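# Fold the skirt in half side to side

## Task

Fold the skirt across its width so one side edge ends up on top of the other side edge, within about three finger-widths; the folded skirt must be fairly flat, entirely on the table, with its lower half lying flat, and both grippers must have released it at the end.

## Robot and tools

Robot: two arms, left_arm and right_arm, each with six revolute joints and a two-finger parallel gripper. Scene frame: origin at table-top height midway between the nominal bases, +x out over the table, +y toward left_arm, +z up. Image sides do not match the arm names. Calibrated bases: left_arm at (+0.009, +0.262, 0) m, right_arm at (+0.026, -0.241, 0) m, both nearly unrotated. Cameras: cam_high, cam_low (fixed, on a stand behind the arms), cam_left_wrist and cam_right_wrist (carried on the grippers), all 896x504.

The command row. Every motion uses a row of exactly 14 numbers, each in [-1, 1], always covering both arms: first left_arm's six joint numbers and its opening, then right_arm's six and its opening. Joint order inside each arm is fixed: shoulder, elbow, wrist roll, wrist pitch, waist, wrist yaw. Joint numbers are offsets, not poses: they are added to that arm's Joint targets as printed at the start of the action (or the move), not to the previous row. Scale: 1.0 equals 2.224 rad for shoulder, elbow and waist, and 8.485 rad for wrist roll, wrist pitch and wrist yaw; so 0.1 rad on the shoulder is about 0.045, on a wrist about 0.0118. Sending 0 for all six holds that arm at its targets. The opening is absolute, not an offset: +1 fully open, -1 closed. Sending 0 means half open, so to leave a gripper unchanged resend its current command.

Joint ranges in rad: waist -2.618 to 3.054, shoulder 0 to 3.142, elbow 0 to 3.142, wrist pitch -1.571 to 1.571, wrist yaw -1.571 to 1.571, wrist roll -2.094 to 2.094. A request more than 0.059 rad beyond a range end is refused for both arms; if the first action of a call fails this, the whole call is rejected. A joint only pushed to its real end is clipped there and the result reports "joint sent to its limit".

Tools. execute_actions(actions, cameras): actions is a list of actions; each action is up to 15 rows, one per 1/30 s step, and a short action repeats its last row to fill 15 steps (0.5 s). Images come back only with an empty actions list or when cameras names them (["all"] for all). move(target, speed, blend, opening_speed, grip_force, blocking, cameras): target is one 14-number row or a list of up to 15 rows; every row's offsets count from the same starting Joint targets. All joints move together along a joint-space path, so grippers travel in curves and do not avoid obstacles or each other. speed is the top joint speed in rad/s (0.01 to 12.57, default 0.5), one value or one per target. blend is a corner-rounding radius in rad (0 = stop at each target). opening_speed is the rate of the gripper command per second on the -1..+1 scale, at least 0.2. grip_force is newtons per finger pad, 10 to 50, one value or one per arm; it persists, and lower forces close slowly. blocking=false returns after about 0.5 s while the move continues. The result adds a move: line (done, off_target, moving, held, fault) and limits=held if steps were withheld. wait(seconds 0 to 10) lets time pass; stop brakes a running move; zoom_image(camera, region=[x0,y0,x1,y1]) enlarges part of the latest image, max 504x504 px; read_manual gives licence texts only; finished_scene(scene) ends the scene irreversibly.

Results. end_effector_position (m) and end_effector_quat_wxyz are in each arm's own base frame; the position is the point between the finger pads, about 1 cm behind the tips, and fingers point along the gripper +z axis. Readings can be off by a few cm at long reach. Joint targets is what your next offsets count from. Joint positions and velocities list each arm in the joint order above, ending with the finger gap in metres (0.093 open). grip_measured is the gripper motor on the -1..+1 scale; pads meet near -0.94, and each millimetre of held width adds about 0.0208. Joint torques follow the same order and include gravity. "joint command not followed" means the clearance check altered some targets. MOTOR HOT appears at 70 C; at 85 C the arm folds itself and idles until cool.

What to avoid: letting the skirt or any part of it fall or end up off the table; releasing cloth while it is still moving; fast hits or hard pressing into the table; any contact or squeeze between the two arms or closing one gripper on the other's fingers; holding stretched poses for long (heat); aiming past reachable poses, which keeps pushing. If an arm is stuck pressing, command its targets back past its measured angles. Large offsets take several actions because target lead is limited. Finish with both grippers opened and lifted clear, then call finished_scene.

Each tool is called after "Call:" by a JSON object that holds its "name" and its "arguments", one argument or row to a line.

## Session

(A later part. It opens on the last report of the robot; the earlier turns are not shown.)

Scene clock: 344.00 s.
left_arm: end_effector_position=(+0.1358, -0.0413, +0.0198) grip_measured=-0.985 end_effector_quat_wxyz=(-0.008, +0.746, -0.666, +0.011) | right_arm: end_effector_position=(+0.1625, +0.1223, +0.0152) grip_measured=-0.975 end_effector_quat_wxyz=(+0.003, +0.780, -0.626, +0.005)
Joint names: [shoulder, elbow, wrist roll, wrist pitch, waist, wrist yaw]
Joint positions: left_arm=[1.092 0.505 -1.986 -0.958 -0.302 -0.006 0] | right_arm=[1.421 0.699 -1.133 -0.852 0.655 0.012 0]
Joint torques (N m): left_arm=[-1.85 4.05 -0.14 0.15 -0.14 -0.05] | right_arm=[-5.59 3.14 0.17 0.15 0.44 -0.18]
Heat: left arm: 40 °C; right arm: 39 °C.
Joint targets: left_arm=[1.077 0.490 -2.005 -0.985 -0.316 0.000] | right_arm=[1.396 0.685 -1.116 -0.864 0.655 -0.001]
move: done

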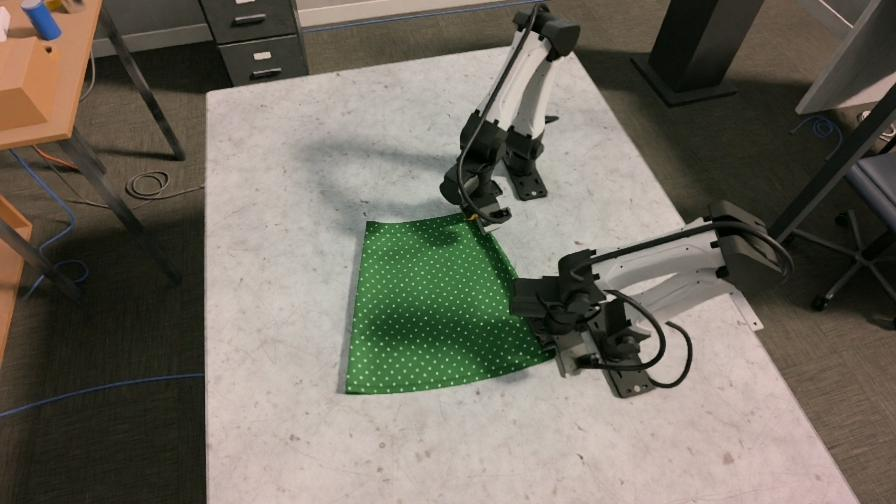

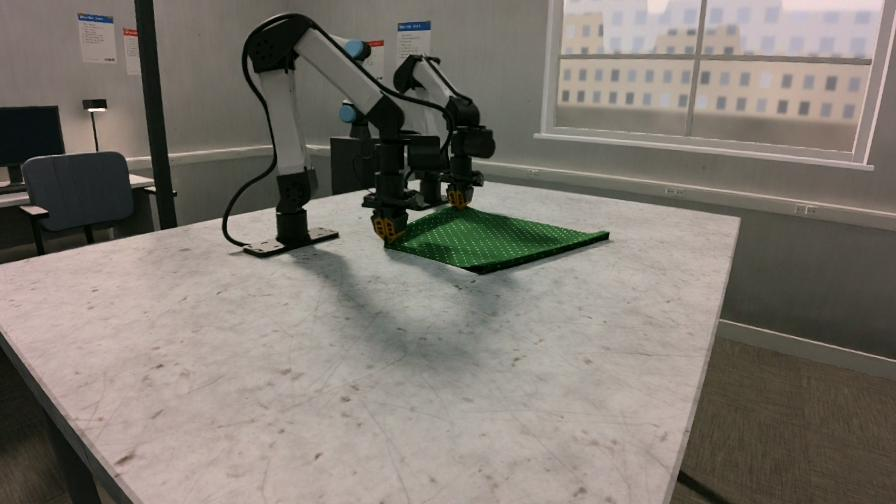

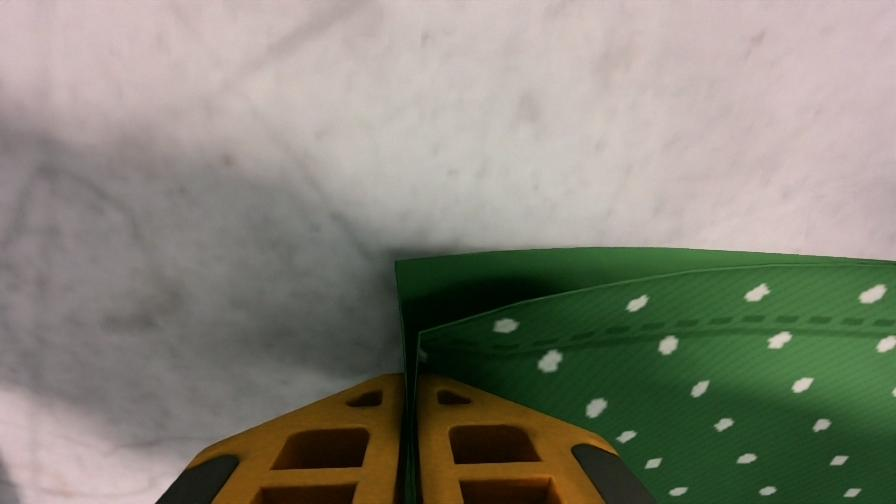

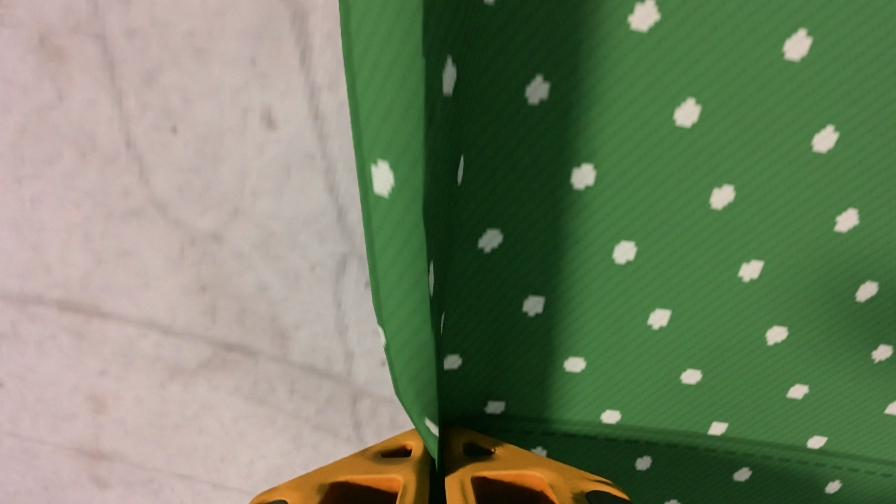

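Call:
{"name": "move", "arguments": {
  "target": [0.0486, 0.2585, 0.0153, -0.0418, 0.0342, 0, -1, -0.0036, 0.1506, -0.0064, -0.0331, -0.0495, 0, -1],
  "speed": 0.3,
  "cameras": ["all"]
}}

Scene clock: 421.40 s.
left_arm: end_effector_position=(+0.1891, -0.0482, +0.1382) grip_measured=-0.985 end_effector_quat_wxyz=(-0.026, +0.730, -0.681, +0.042) | right_arm: end_effector_position=(+0.1941, +0.1196, +0.0831) grip_measured=-0.975 end_effector_quat_wxyz=(-0.001, +0.755, -0.655, +0.006)
Joint names: [shoulder, elbow, wrist roll, wrist pitch, waist, wrist yaw]
Joint positions: left_arm=[1.181 1.027 -1.894 -1.317 -0.255 -0.006 0] | right_arm=[1.417 0.981 -1.153 -1.131 0.56 0.01 0]
Joint torques (N m): left_arm=[-1.31 9.69 0.15 0.37 1.35 -0.06] | right_arm=[-6.34 7.6 -0.04 0.14 -0.76 -0.17]
Heat: left arm: 40 °C; right arm: 39 °C.
Joint targets: left_arm=[1.185 1.065 -1.875 -1.340 -0.240 0.000] | right_arm=[1.388 1.020 -1.170 -1.145 0.545 -0.001]
move: off_target (left_arm, right_arm); left_arm: the elbow is farthest, 0.038 rad from its target; right_arm: the elbow is farthest, 0.039 rad from its target

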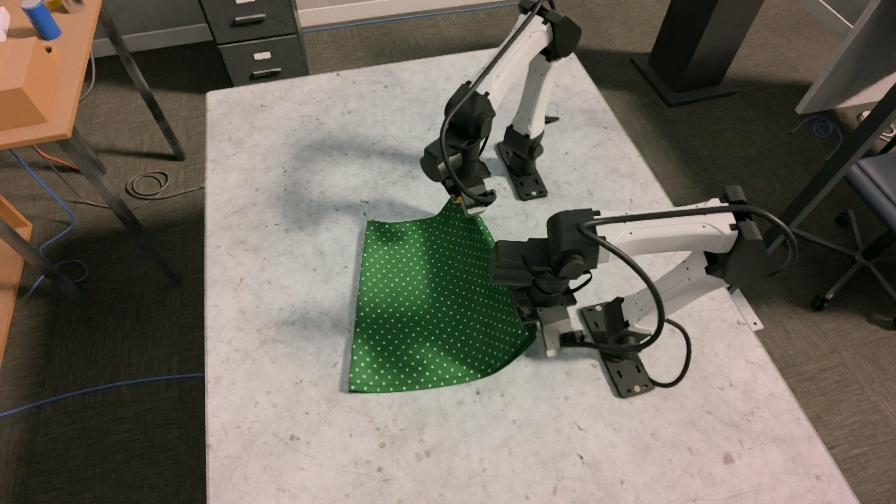

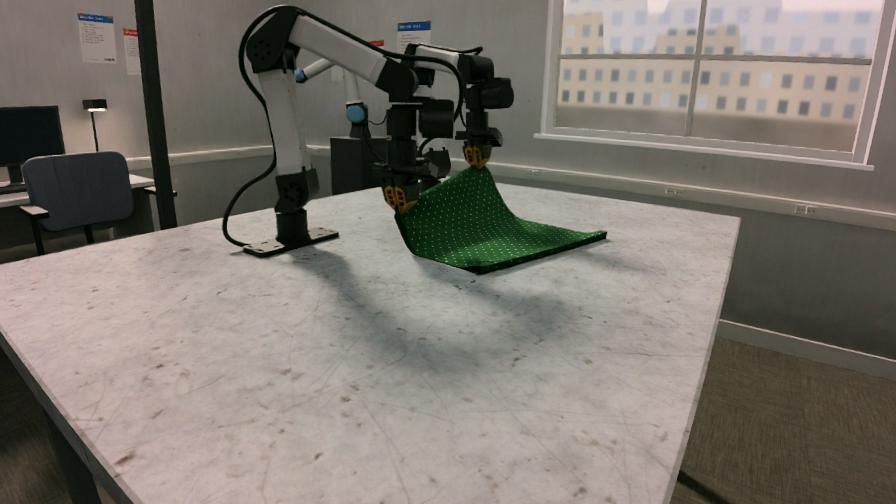

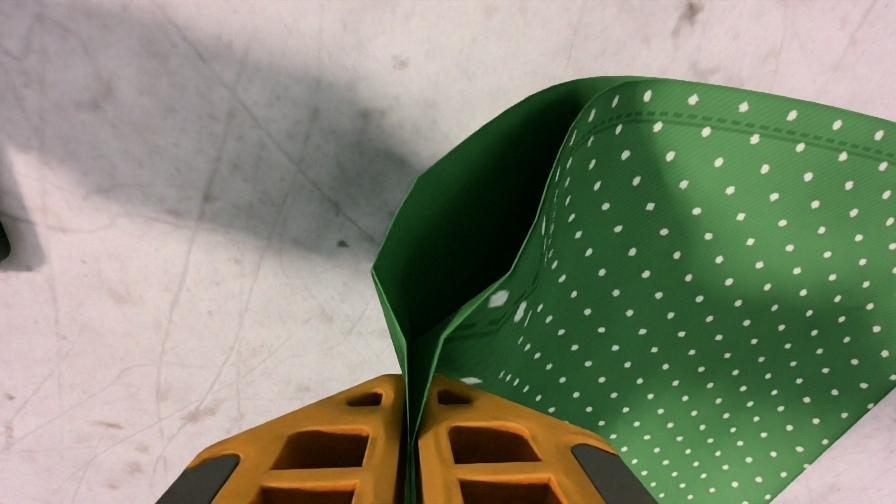

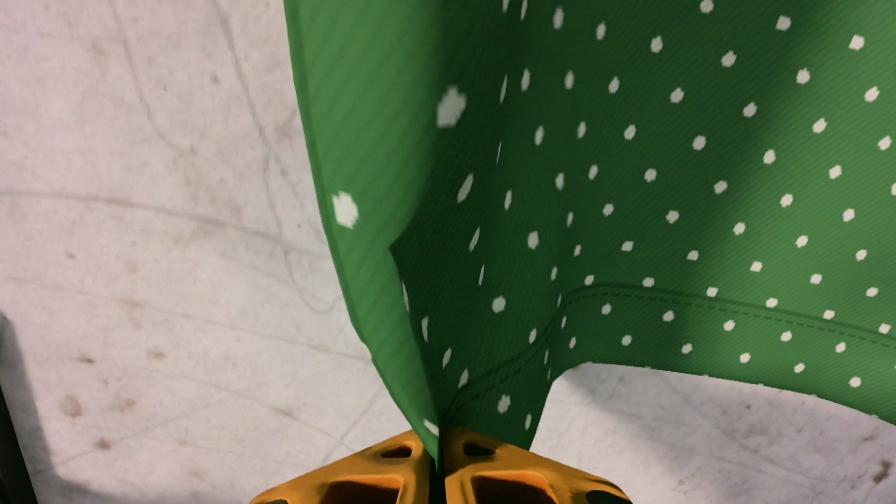

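Call:
{"name": "move", "arguments": {
  "target": [
    [0.1709, 0.2113, 0.0265, 0.0106, 0.036, 0, -1, 0.094, 0.138, -0.0035, 0, -0.0652, 0, -1],
    [0.3147, 0.2608, 0.046, 0.0607, 0.0531, 0, -1, 0.1942, 0.1897, 0.0018, 0.0265, -0.1043, 0, -1],
    [0.4191, 0.2136, 0.0536, 0.1078, 0.0553, 0, -1, 0.2469, 0.1425, 0.0071, 0.0613, -0.1169, 0, -1]
  ],
  "speed": 0.35,
  "blend": 0.1,
  "cameras": ["all"]
}}

Scene clock: 435.50 s.
left_arm: end_effector_position=(+0.5144, -0.0673, +0.0537) grip_measured=-0.985 end_effector_quat_wxyz=(+0.189, -0.587, +0.765, -0.186) | right_arm: end_effector_position=(+0.4104, +0.1248, +0.0495) grip_measured=-0.975 end_effector_quat_wxyz=(+0.149, -0.644, +0.747, -0.071)
Joint names: [shoulder, elbow, wrist roll, wrist pitch, waist, wrist yaw]
Joint positions: left_arm=[2.108 1.552 -1.439 -0.478 -0.132 -0.006 0] | right_arm=[1.925 1.351 -1.127 -0.665 0.299 0.01 0]
Joint torques (N m): left_arm=[-8.59 5.41 0.16 2.04 1.31 -0.05] | right_arm=[-7.34 3.93 0.23 1.3 -0.72 -0.16]
Heat: left arm: 43 °C; right arm: 41 °C.
Joint targets: left_arm=[2.118 1.540 -1.420 -0.425 -0.117 0.000] | right_arm=[1.937 1.337 -1.110 -0.625 0.285 -0.001]
move: off_target (left_arm, right_arm); left_arm: the wrist pitch is farthest, 0.052 rad from its target; right_arm: the wrist pitch is farthest, 0.040 rad from its target

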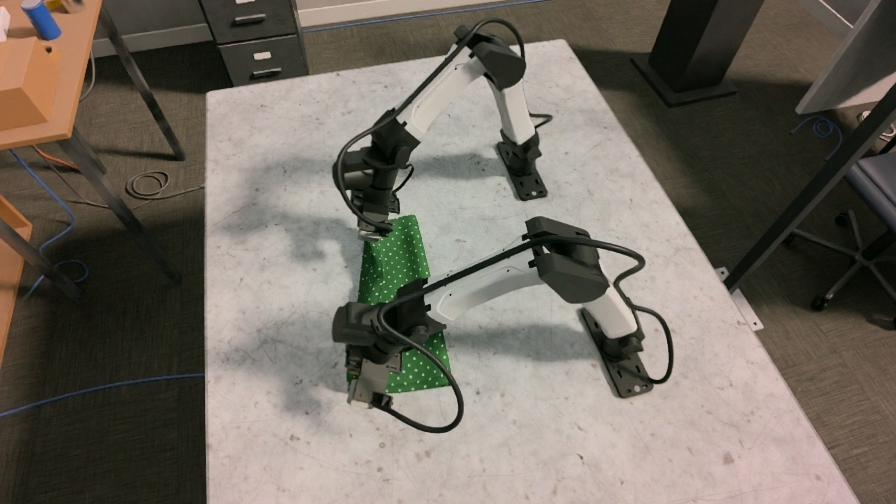

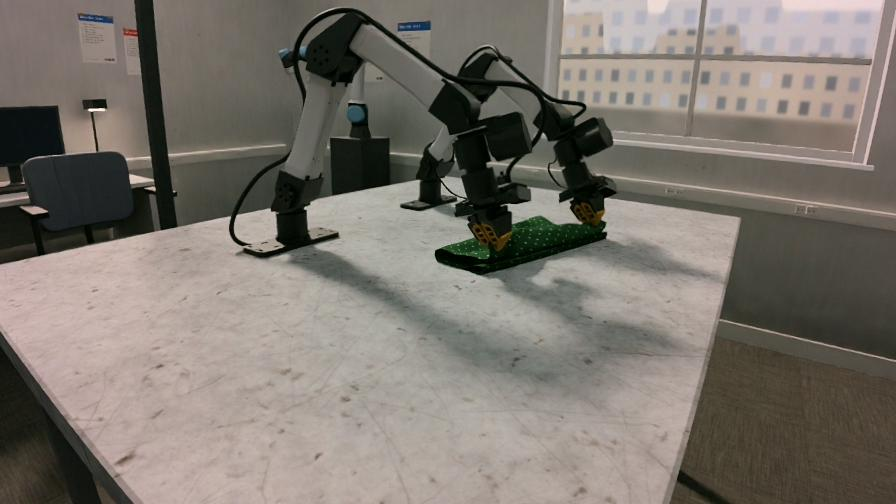

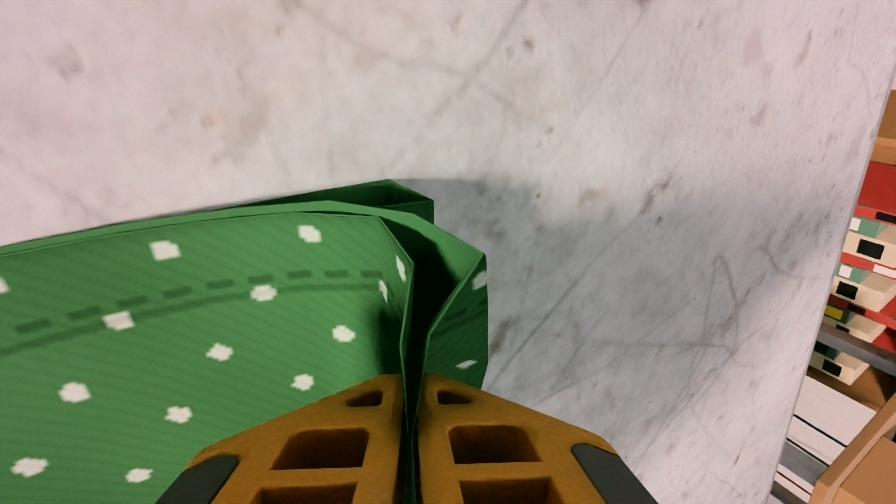

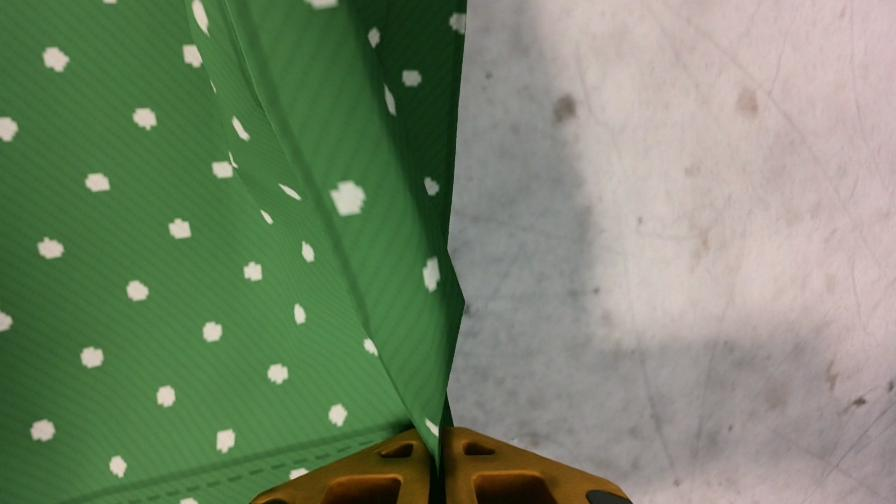

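Call:
{"name": "move", "arguments": {
  "target": [0.0274, -0.0022, 0, 0.008, 0.0081, 0, -1, 0.0211, -0.0072, 0, 0.0072, -0.0045, 0, -1],
  "speed": 0.2,
  "cameras": ["all"]
}}

Scene clock: 469.20 s.
left_arm: end_effector_position=(+0.5259, -0.0582, +0.0337) grip_measured=-0.985 end_effector_quat_wxyz=(+0.196, -0.593, +0.758, -0.188) | right_arm: end_effector_position=(+0.4171, +0.1226, +0.0306) grip_measured=-0.975 end_effector_quat_wxyz=(+0.149, -0.641, +0.750, -0.072)
Joint names: [shoulder, elbow, wrist roll, wrist pitch, waist, wrist yaw]
Joint positions: left_arm=[2.164 1.552 -1.439 -0.409 -0.112 -0.006 0] | right_arm=[1.971 1.336 -1.127 -0.603 0.29 0.01 0]
Joint torques (N m): left_arm=[-8.55 4.85 0.16 2.06 1.26 -0.05] | right_arm=[-7.56 3.78 0.22 1.31 -0.7 -0.2]
Heat: left arm: 43 °C; right arm: 40 °C.
Joint targets: left_arm=[2.179 1.535 -1.420 -0.357 -0.099 0.000] | right_arm=[1.984 1.321 -1.110 -0.564 0.275 -0.001]
move: off_target (left_arm, right_arm); left_arm: the wrist pitch is farthest, 0.052 rad from its target; right_arm: the wrist pitch is farthest, 0.040 rad from its target

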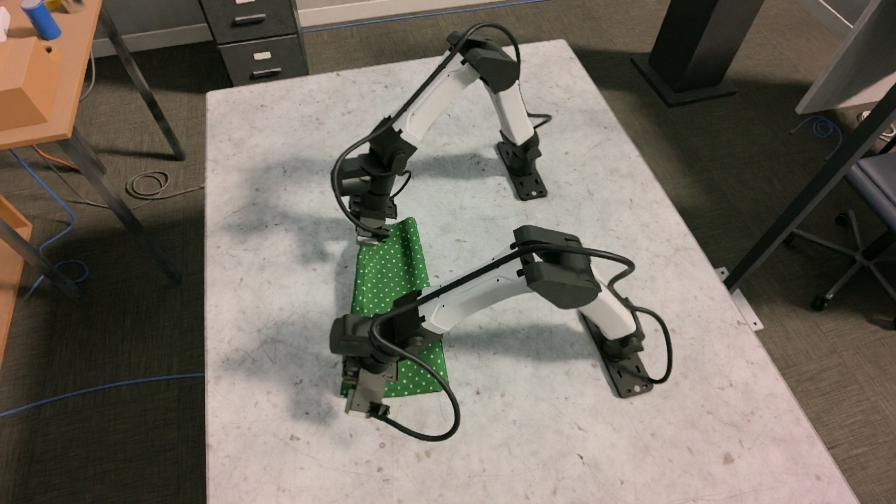

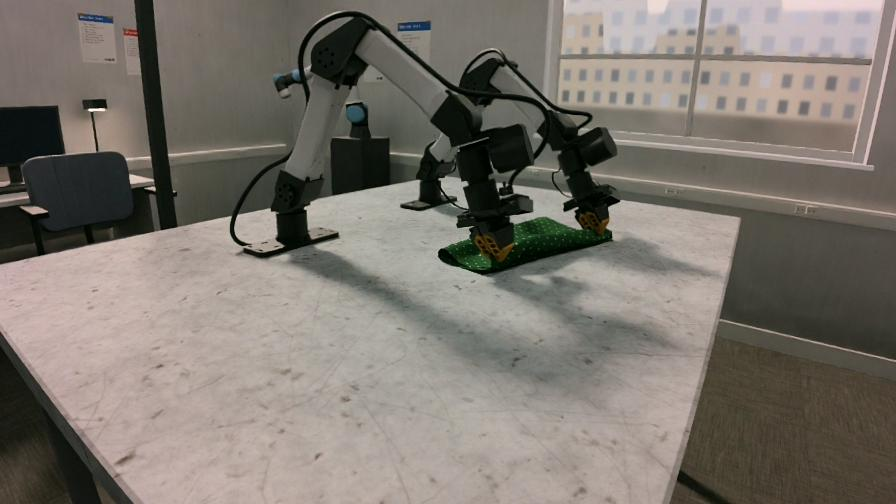

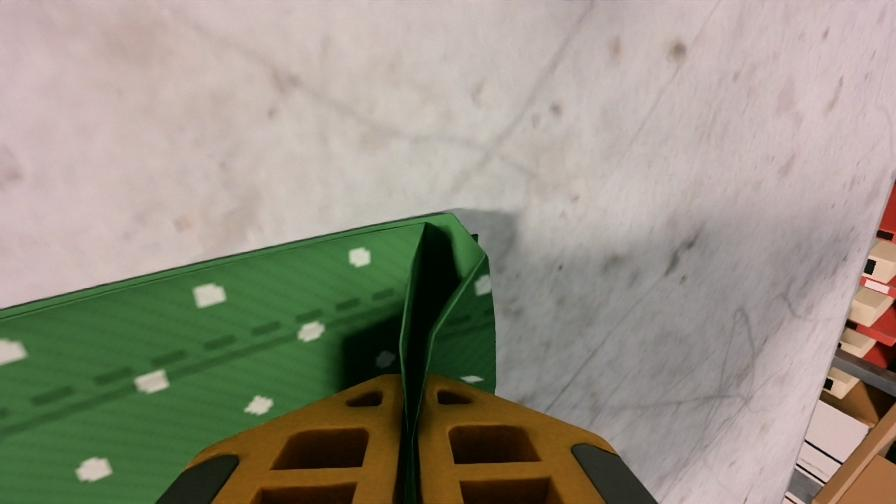

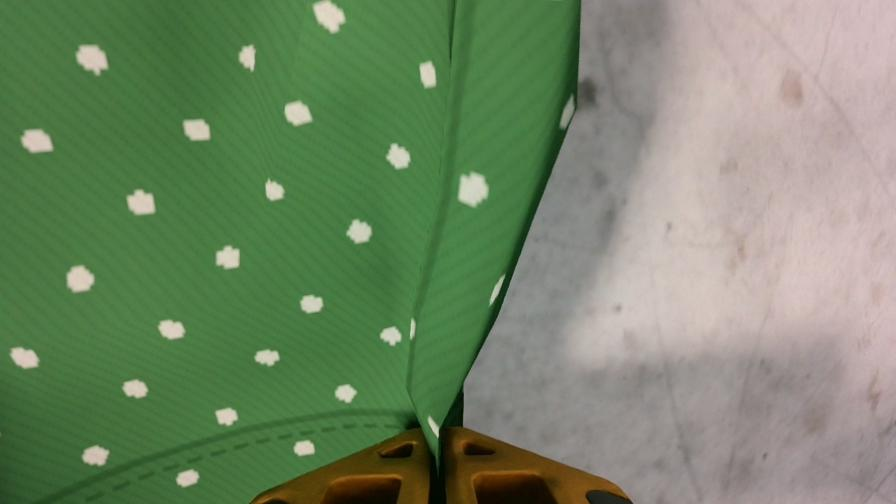

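Call:
{"name": "move", "arguments": {
  "target": [0.0139, -0.0076, 0, 0.0045, 0, 0, -1, 0.0112, -0.0148, 0, 0.0068, 0, 0, -1],
  "speed": 0.15,
  "cameras": ["cam_low", "cam_left_wrist", "cam_right_wrist"]
}}

Scene clock: 480.17 s.
left_arm: end_effector_position=(+0.5303, -0.0597, +0.0264) grip_measured=-0.985 end_effector_quat_wxyz=(+0.201, -0.591, +0.756, -0.195) | right_arm: end_effector_position=(+0.4177, +0.1228, +0.0172) grip_measured=-0.975 end_effector_quat_wxyz=(+0.151, -0.641, +0.749, -0.073)
Joint names: [shoulder, elbow, wrist roll, wrist pitch, waist, wrist yaw]
Joint positions: left_arm=[2.181 1.538 -1.439 -0.36 -0.113 -0.004 0] | right_arm=[1.99 1.305 -1.127 -0.548 0.29 0.01 0]
Joint torques (N m): left_arm=[-7.54 4.6 0.16 1.99 1.25 -0.06] | right_arm=[-7.27 3.47 0.24 1.35 -0.57 -0.16]
Heat: left arm: 45 °C; right arm: 39 °C.
Joint targets: left_arm=[2.210 1.518 -1.420 -0.319 -0.099 0.000] | right_arm=[2.009 1.288 -1.110 -0.506 0.275 -0.001]
move: off_target (left_arm, right_arm); left_arm: the wrist pitch is farthest, 0.041 rad from its target; right_arm: the wrist pitch is farthest, 0.042 rad from its target
Images, in order (width x height): cam_low 896x504, cam_left_wrist 896x504, cam_right_wrist 896x504.

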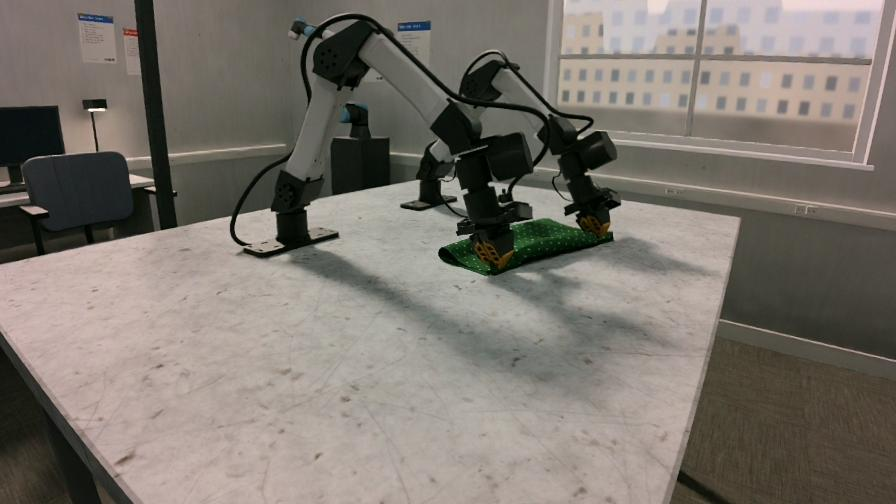

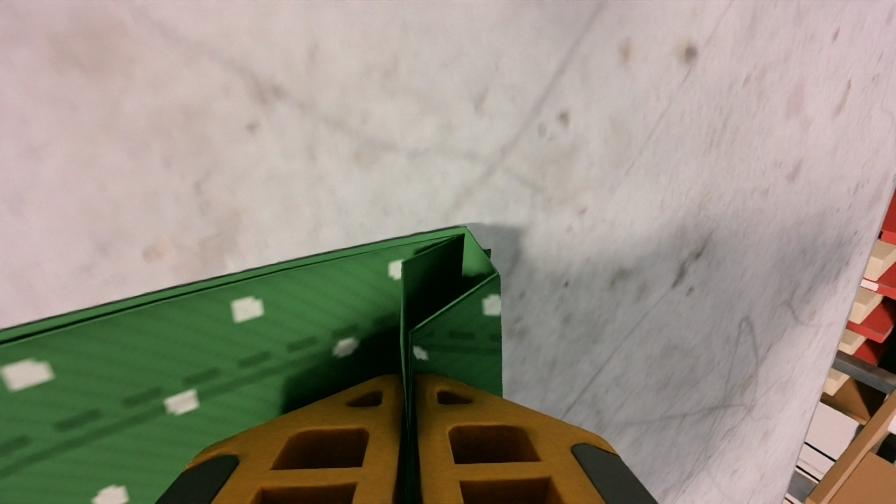

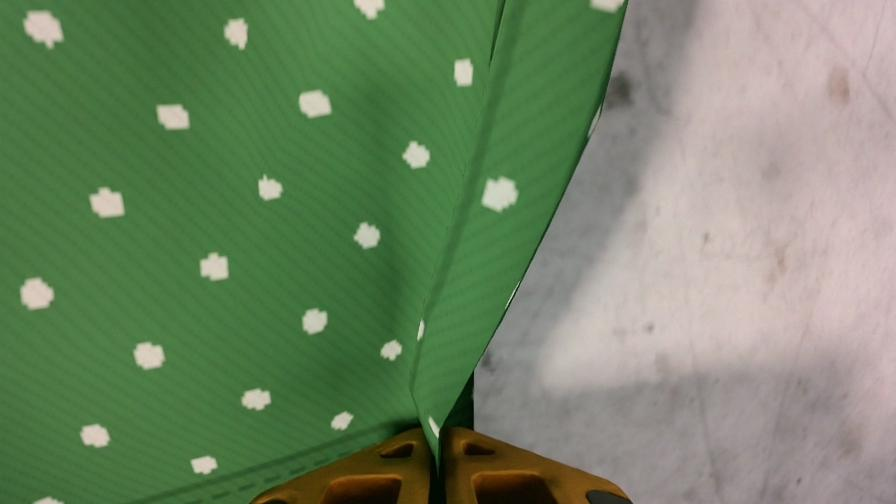

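Call:
{"name": "move", "arguments": {
  "target": [
    [-0.0067, 0.004, 0, -0.0022, 0, 0, -0.7, -0.004, 0.0045, 0, -0.0017, 0, 0, -0.7],
    [-0.1034, 0.0009, 0, -0.0296, 0, 0, -0.4, -0.0805, 0.0459, 0, -0.0346, 0, 0, -0.4]
  ],
  "speed": [0.15, 0.2],
  "opening_speed": 1.0,
  "cameras": ["all"]
}}

Scene clock: 499.30 s.
left_arm: end_effector_position=(+0.5050, -0.0571, +0.0839) grip_measured=-0.403 end_effector_quat_wxyz=(+0.197, -0.592, +0.758, -0.192) | right_arm: end_effector_position=(+0.3902, +0.1140, +0.0637) grip_measured=-0.401 end_effector_quat_wxyz=(+0.125, -0.643, +0.753, -0.061)
Joint names: [shoulder, elbow, wrist roll, wrist pitch, waist, wrist yaw]
Joint positions: left_arm=[2.023 1.538 -1.439 -0.528 -0.113 -0.003 0.026] | right_arm=[1.868 1.35 -1.127 -0.774 0.288 0.01 0.026]
Joint torques (N m): left_arm=[-12.41 5.08 0.16 1.12 1.28 -0.08] | right_arm=[-11.28 8.06 0.22 0.58 -0.66 -0.16]
Heat: left arm: 48 °C; right arm: 40 °C.
Joint targets: left_arm=[1.980 1.520 -1.420 -0.570 -0.099 0.000] | right_arm=[1.830 1.390 -1.110 -0.800 0.275 -0.001]
move: off_target (left_arm, right_arm); target 2's new numbers were sent with left_arm's shoulder 0.043 rad from that target; left_arm: the shoulder is farthest, 0.043 rad from its target; right_arm: the elbow is farthest, 0.041 rad from its target

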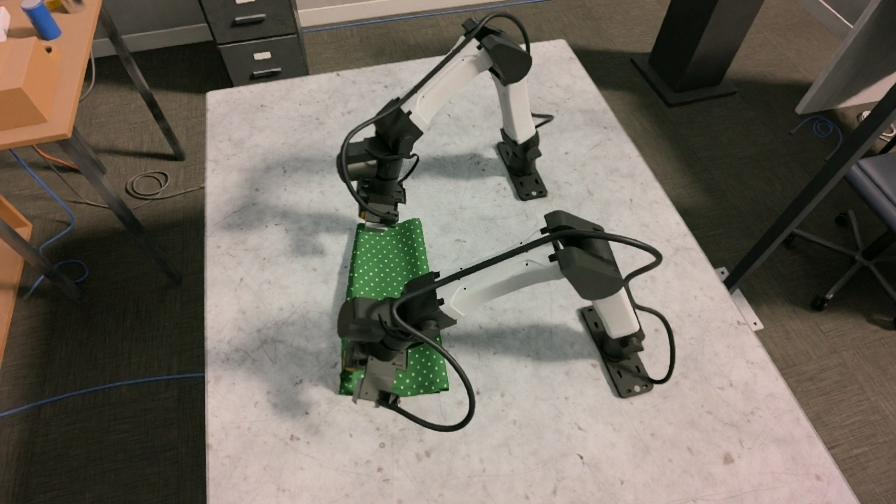

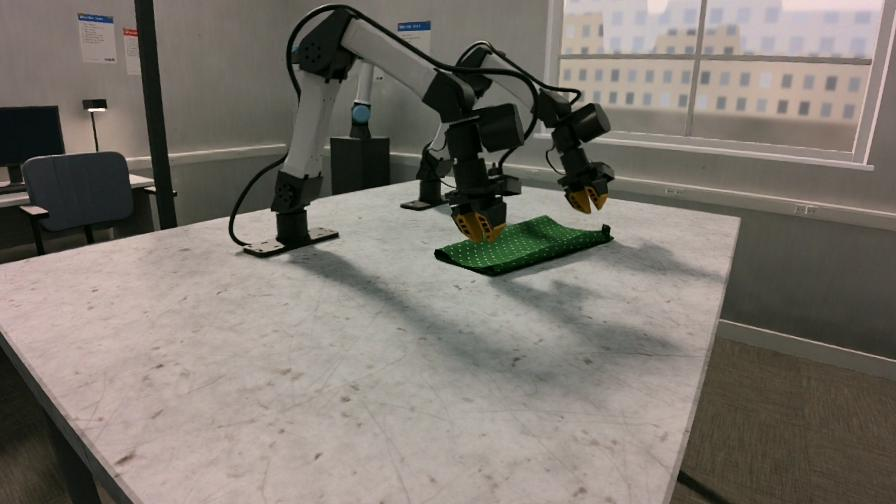

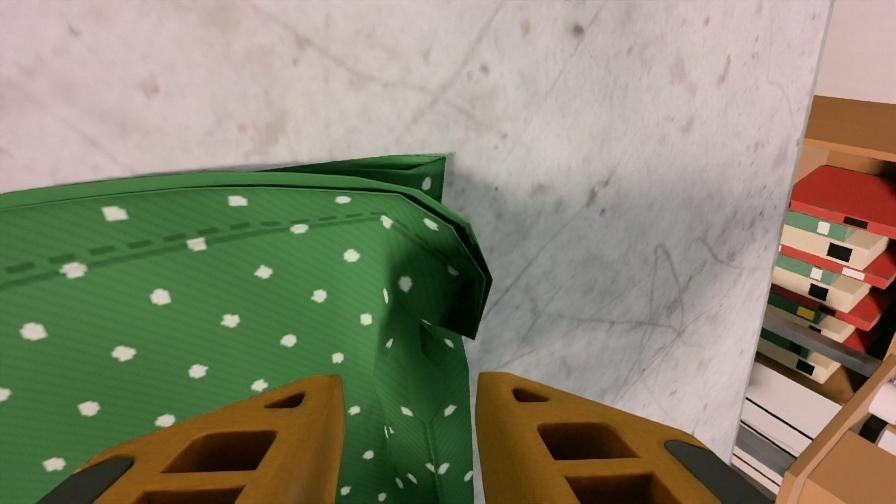

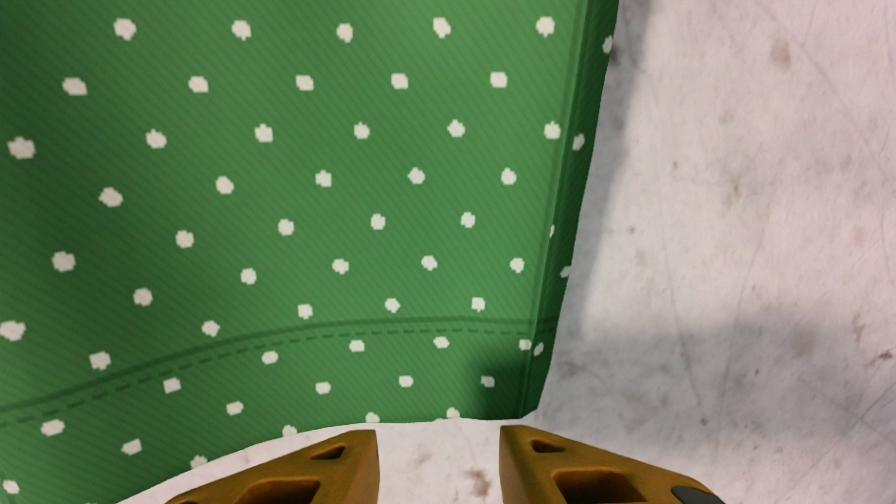

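Call:
{"name": "move", "arguments": {
  "target": [-0.4406, -0.3237, 0.1674, -0.0354, 0.4042, 0, 0, -0.3732, -0.2653, 0.1308, -0.0082, -0.4834, 0, 0],
  "speed": 1.0,
  "cameras": ["cam_high", "cam_low"]
}}

Call:
{"name": "zoom_image", "arguments": {
  "camera": "cam_high",
  "region": [300, 180, 500, 420]
}}

Call:
{"name": "zoom_image", "arguments": {
  "camera": "cam_low",
  "region": [400, 190, 660, 300]
}}

Scene clock: 511.53 s.
left_arm: end_effector_position=(+0.1792, +0.1862, +0.1405) grip_measured=-0.003 end_effector_quat_wxyz=(+0.248, -0.385, +0.883, +0.105) | right_arm: end_effector_position=(+0.1796, -0.1838, +0.1396) grip_measured=-0.001 end_effector_quat_wxyz=(+0.243, +0.368, +0.892, -0.103)
Joint names: [shoulder, elbow, wrist roll, wrist pitch, waist, wrist yaw]
Joint positions: left_arm=[1.015 0.815 -0.02 -0.826 0.801 -0.006 0.045] | right_arm=[1.018 0.817 -0.016 -0.835 -0.799 -0.003 0.045]
Joint torques (N m): left_arm=[-2.52 5.44 0.12 1.14 1.22 -0.03] | right_arm=[-3.17 4.22 0.22 0.98 -0.65 -0.13]
Heat: left arm: 52 °C; right arm: 44 °C.
Joint targets: left_arm=[1.000 0.800 0.000 -0.870 0.800 0.000] | right_arm=[1.000 0.800 0.000 -0.870 -0.800 -0.001]
move: off_target (left_arm); left_arm: the wrist pitch is farthest, 0.044 rad from its target
Images, in order (width x height): cam_high 896x504, cam_low 896x504.

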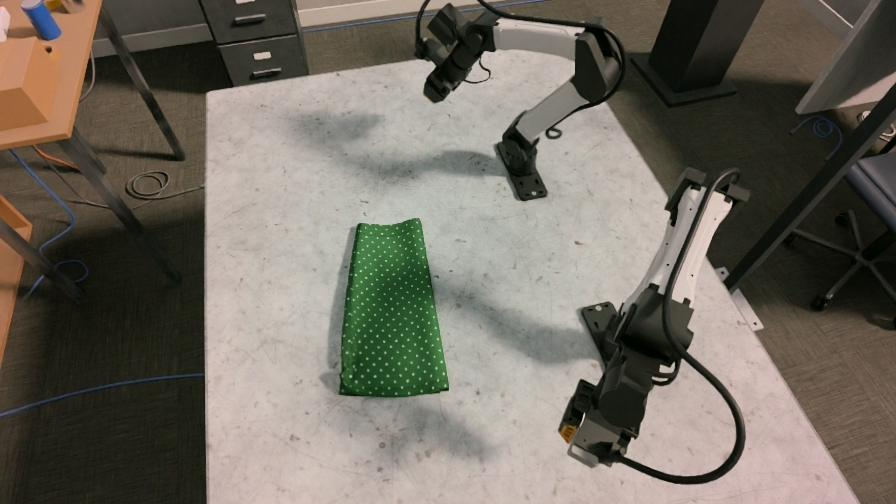

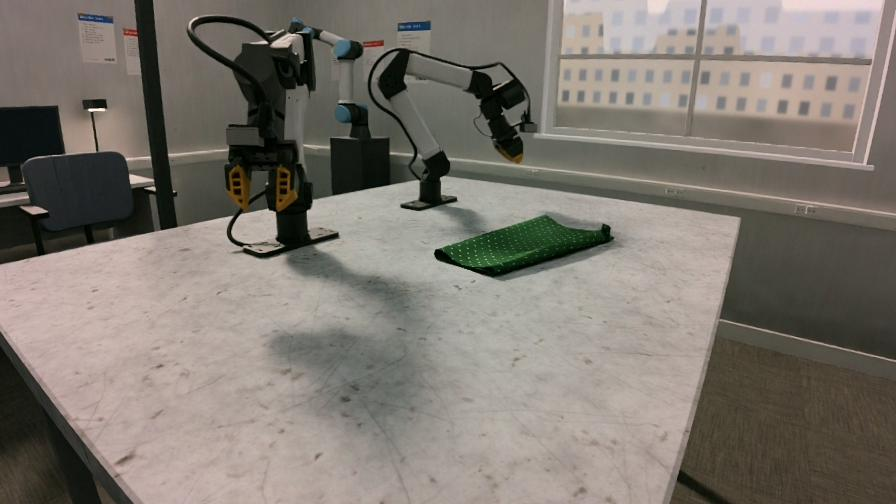

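Scaled by 2.100 from the camera's 896x504 image, which has a finer 1280x720 frame.

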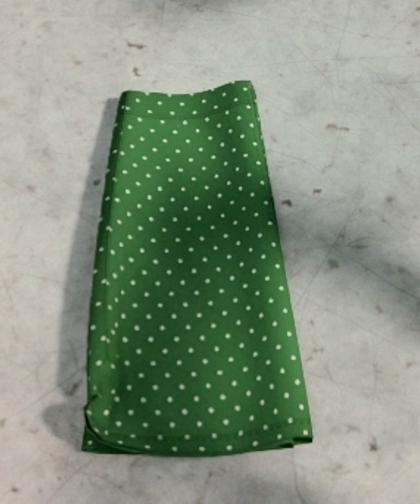

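Scaled by 1.938 from the camera's 896x504 image, which has a finer 1280x720 frame.

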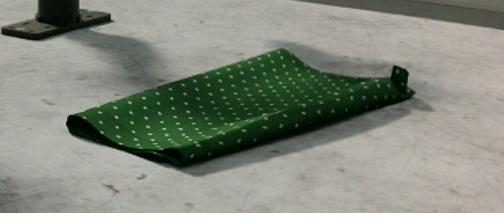

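Call:
{"name": "move", "arguments": {
  "target": [0.4101, 0.3395, 0, 0.013, -0.3997, 0, -1, 0.2981, 0.2176, 0, 0.0012, 0.4847, 0, -1],
  "speed": 1.0,
  "cameras": ["all"]
}}

Scene clock: 531.37 s.
left_arm: end_effector_position=(+0.4450, -0.0430, +0.1007) grip_measured=-0.986 end_effector_quat_wxyz=(+0.192, +0.044, +0.980, -0.006) | right_arm: end_effector_position=(+0.3500, +0.1047, +0.1020) grip_measured=-0.976 end_effector_quat_wxyz=(+0.155, -0.149, +0.976, +0.024)
Joint names: [shoulder, elbow, wrist roll, wrist pitch, waist, wrist yaw]
Joint positions: left_arm=[1.904 1.513 -0.008 -0.794 -0.1 -0.009 0] | right_arm=[1.655 1.239 -0.015 -0.841 0.288 -0.005 0]
Joint torques (N m): left_arm=[-7.34 10.69 0.12 1.63 1.22 -0.06] | right_arm=[-5.74 8.57 0.18 0.75 -0.43 -0.09]
Heat: left arm: 46 °C; right arm: 42 °C.
Joint targets: left_arm=[1.912 1.555 0.000 -0.760 -0.089 0.000] | right_arm=[1.663 1.284 0.000 -0.859 0.278 -0.001]
move: off_target (left_arm, right_arm); left_arm: the elbow is farthest, 0.042 rad from its target; right_arm: the elbow is farthest, 0.045 rad from its target

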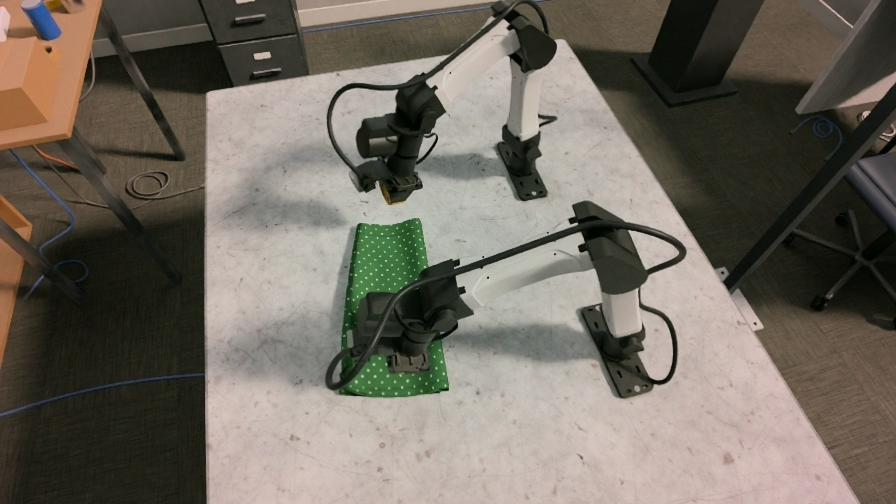

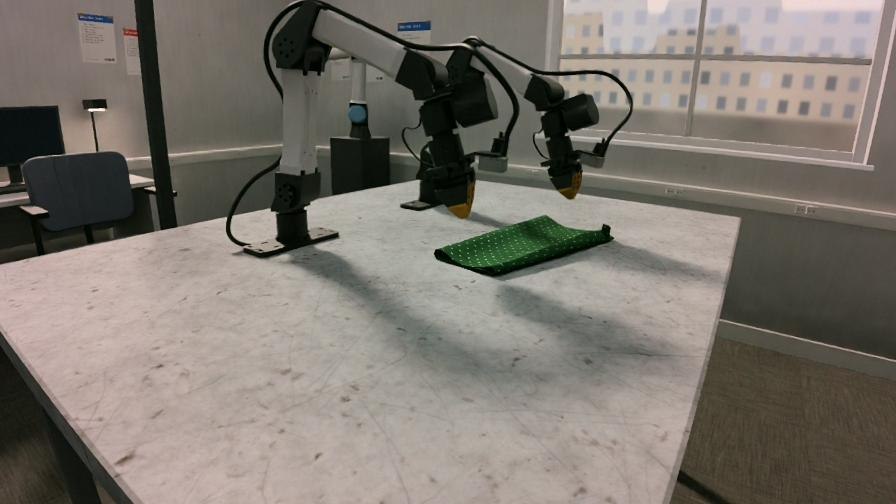

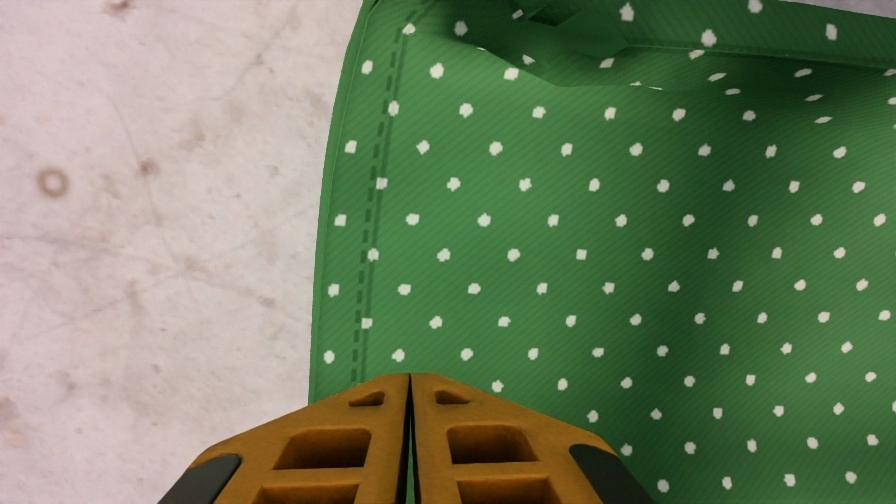

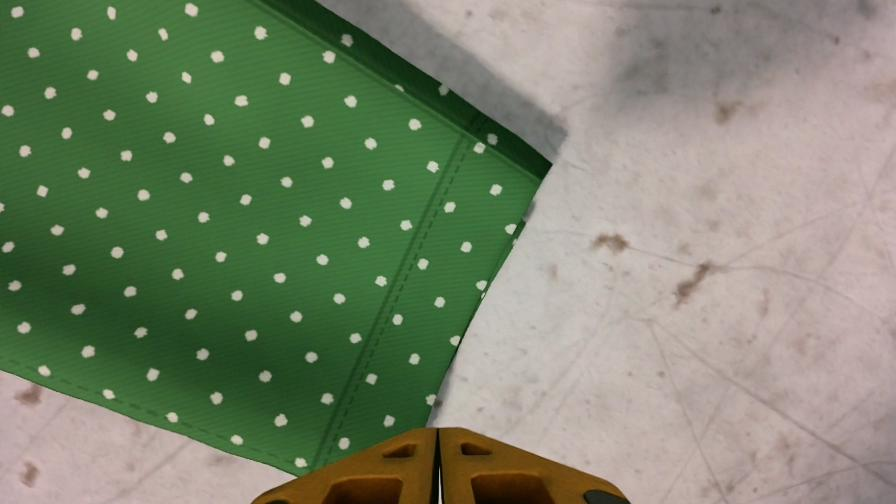

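Call:
{"name": "move", "arguments": {
  "target": [
    [0.1228, 0.0967, 0, 0.013, -0.0072, 0, -1, 0.1178, 0.0656, 0, 0.0146, -0.0243, 0, -1],
    [0.1452, 0.0315, 0, 0.0318, -0.0072, 0, -1, 0.147, -0.0081, 0, 0.0382, -0.0243, 0, -1]
  ],
  "speed": [0.5, 0.2],
  "cameras": ["cam_low", "cam_left_wrist", "cam_right_wrist"]
}}

Scene clock: 562.50 s.
left_arm: end_effector_position=(+0.5234, -0.0509, +0.0266) grip_measured=-0.986 end_effector_quat_wxyz=(+0.231, +0.044, +0.972, -0.008) | right_arm: end_effector_position=(+0.4125, +0.0975, +0.0162) grip_measured=-0.976 end_effector_quat_wxyz=(+0.152, -0.121, +0.981, +0.019)
Joint names: [shoulder, elbow, wrist roll, wrist pitch, waist, wrist yaw]
Joint positions: left_arm=[2.214 1.644 -0.008 -0.535 -0.1 -0.009 0] | right_arm=[1.972 1.284 -0.015 -0.574 0.23 -0.005 0]
Joint torques (N m): left_arm=[-8.36 4.72 0.12 1.9 -0.08 -0.07] | right_arm=[-7.1 3.44 0.17 1.29 -0.65 -0.1]
Heat: left arm: 49 °C; right arm: 45 °C.
Joint targets: left_arm=[2.235 1.625 0.000 -0.490 -0.105 0.000] | right_arm=[1.990 1.266 0.000 -0.535 0.224 -0.001]
move: off_target (left_arm, right_arm); left_arm: the wrist pitch is farthest, 0.044 rad from its target; right_arm: the wrist pitch is farthest, 0.039 rad from its target
Images, in order (width x height): cam_low 896x504, cam_left_wrist 896x504, cam_right_wrist 896x504.

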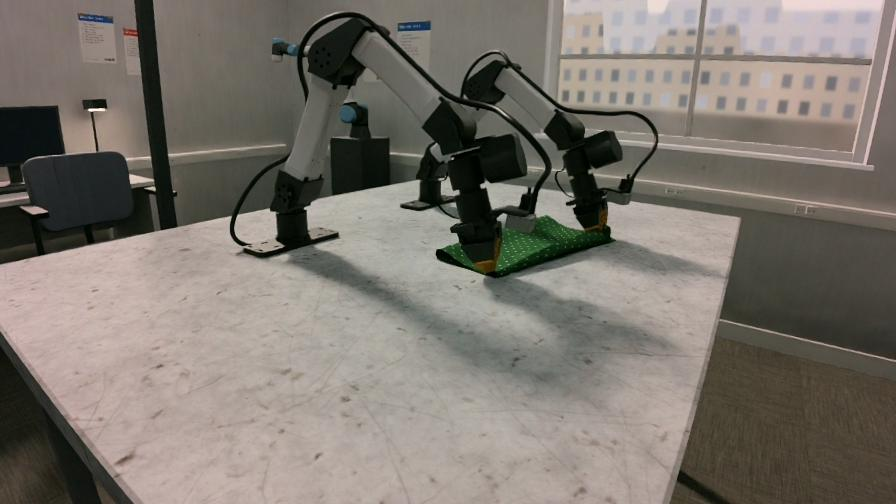

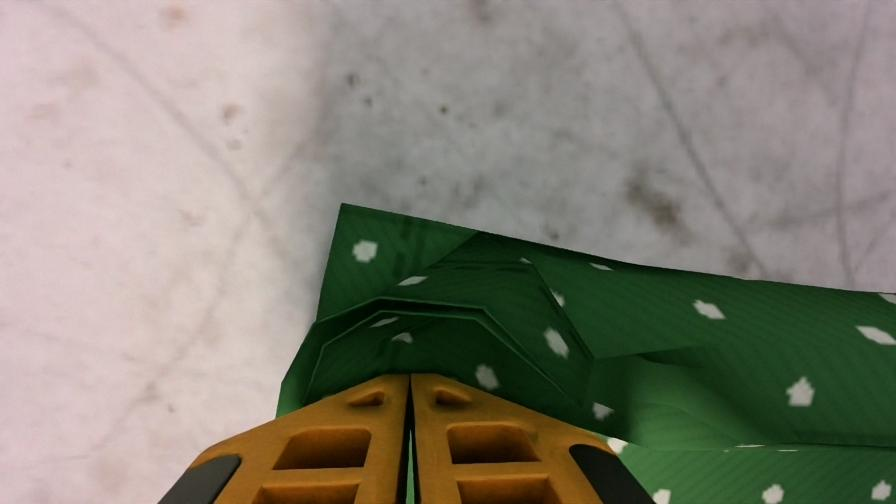

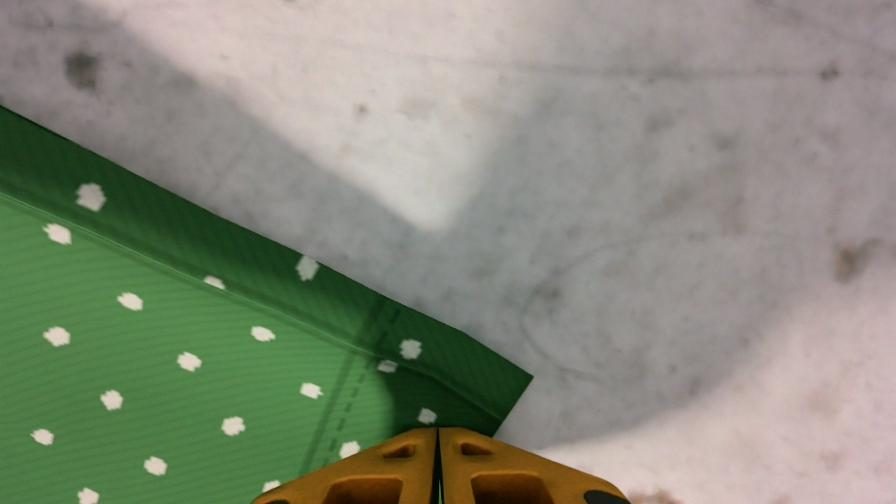

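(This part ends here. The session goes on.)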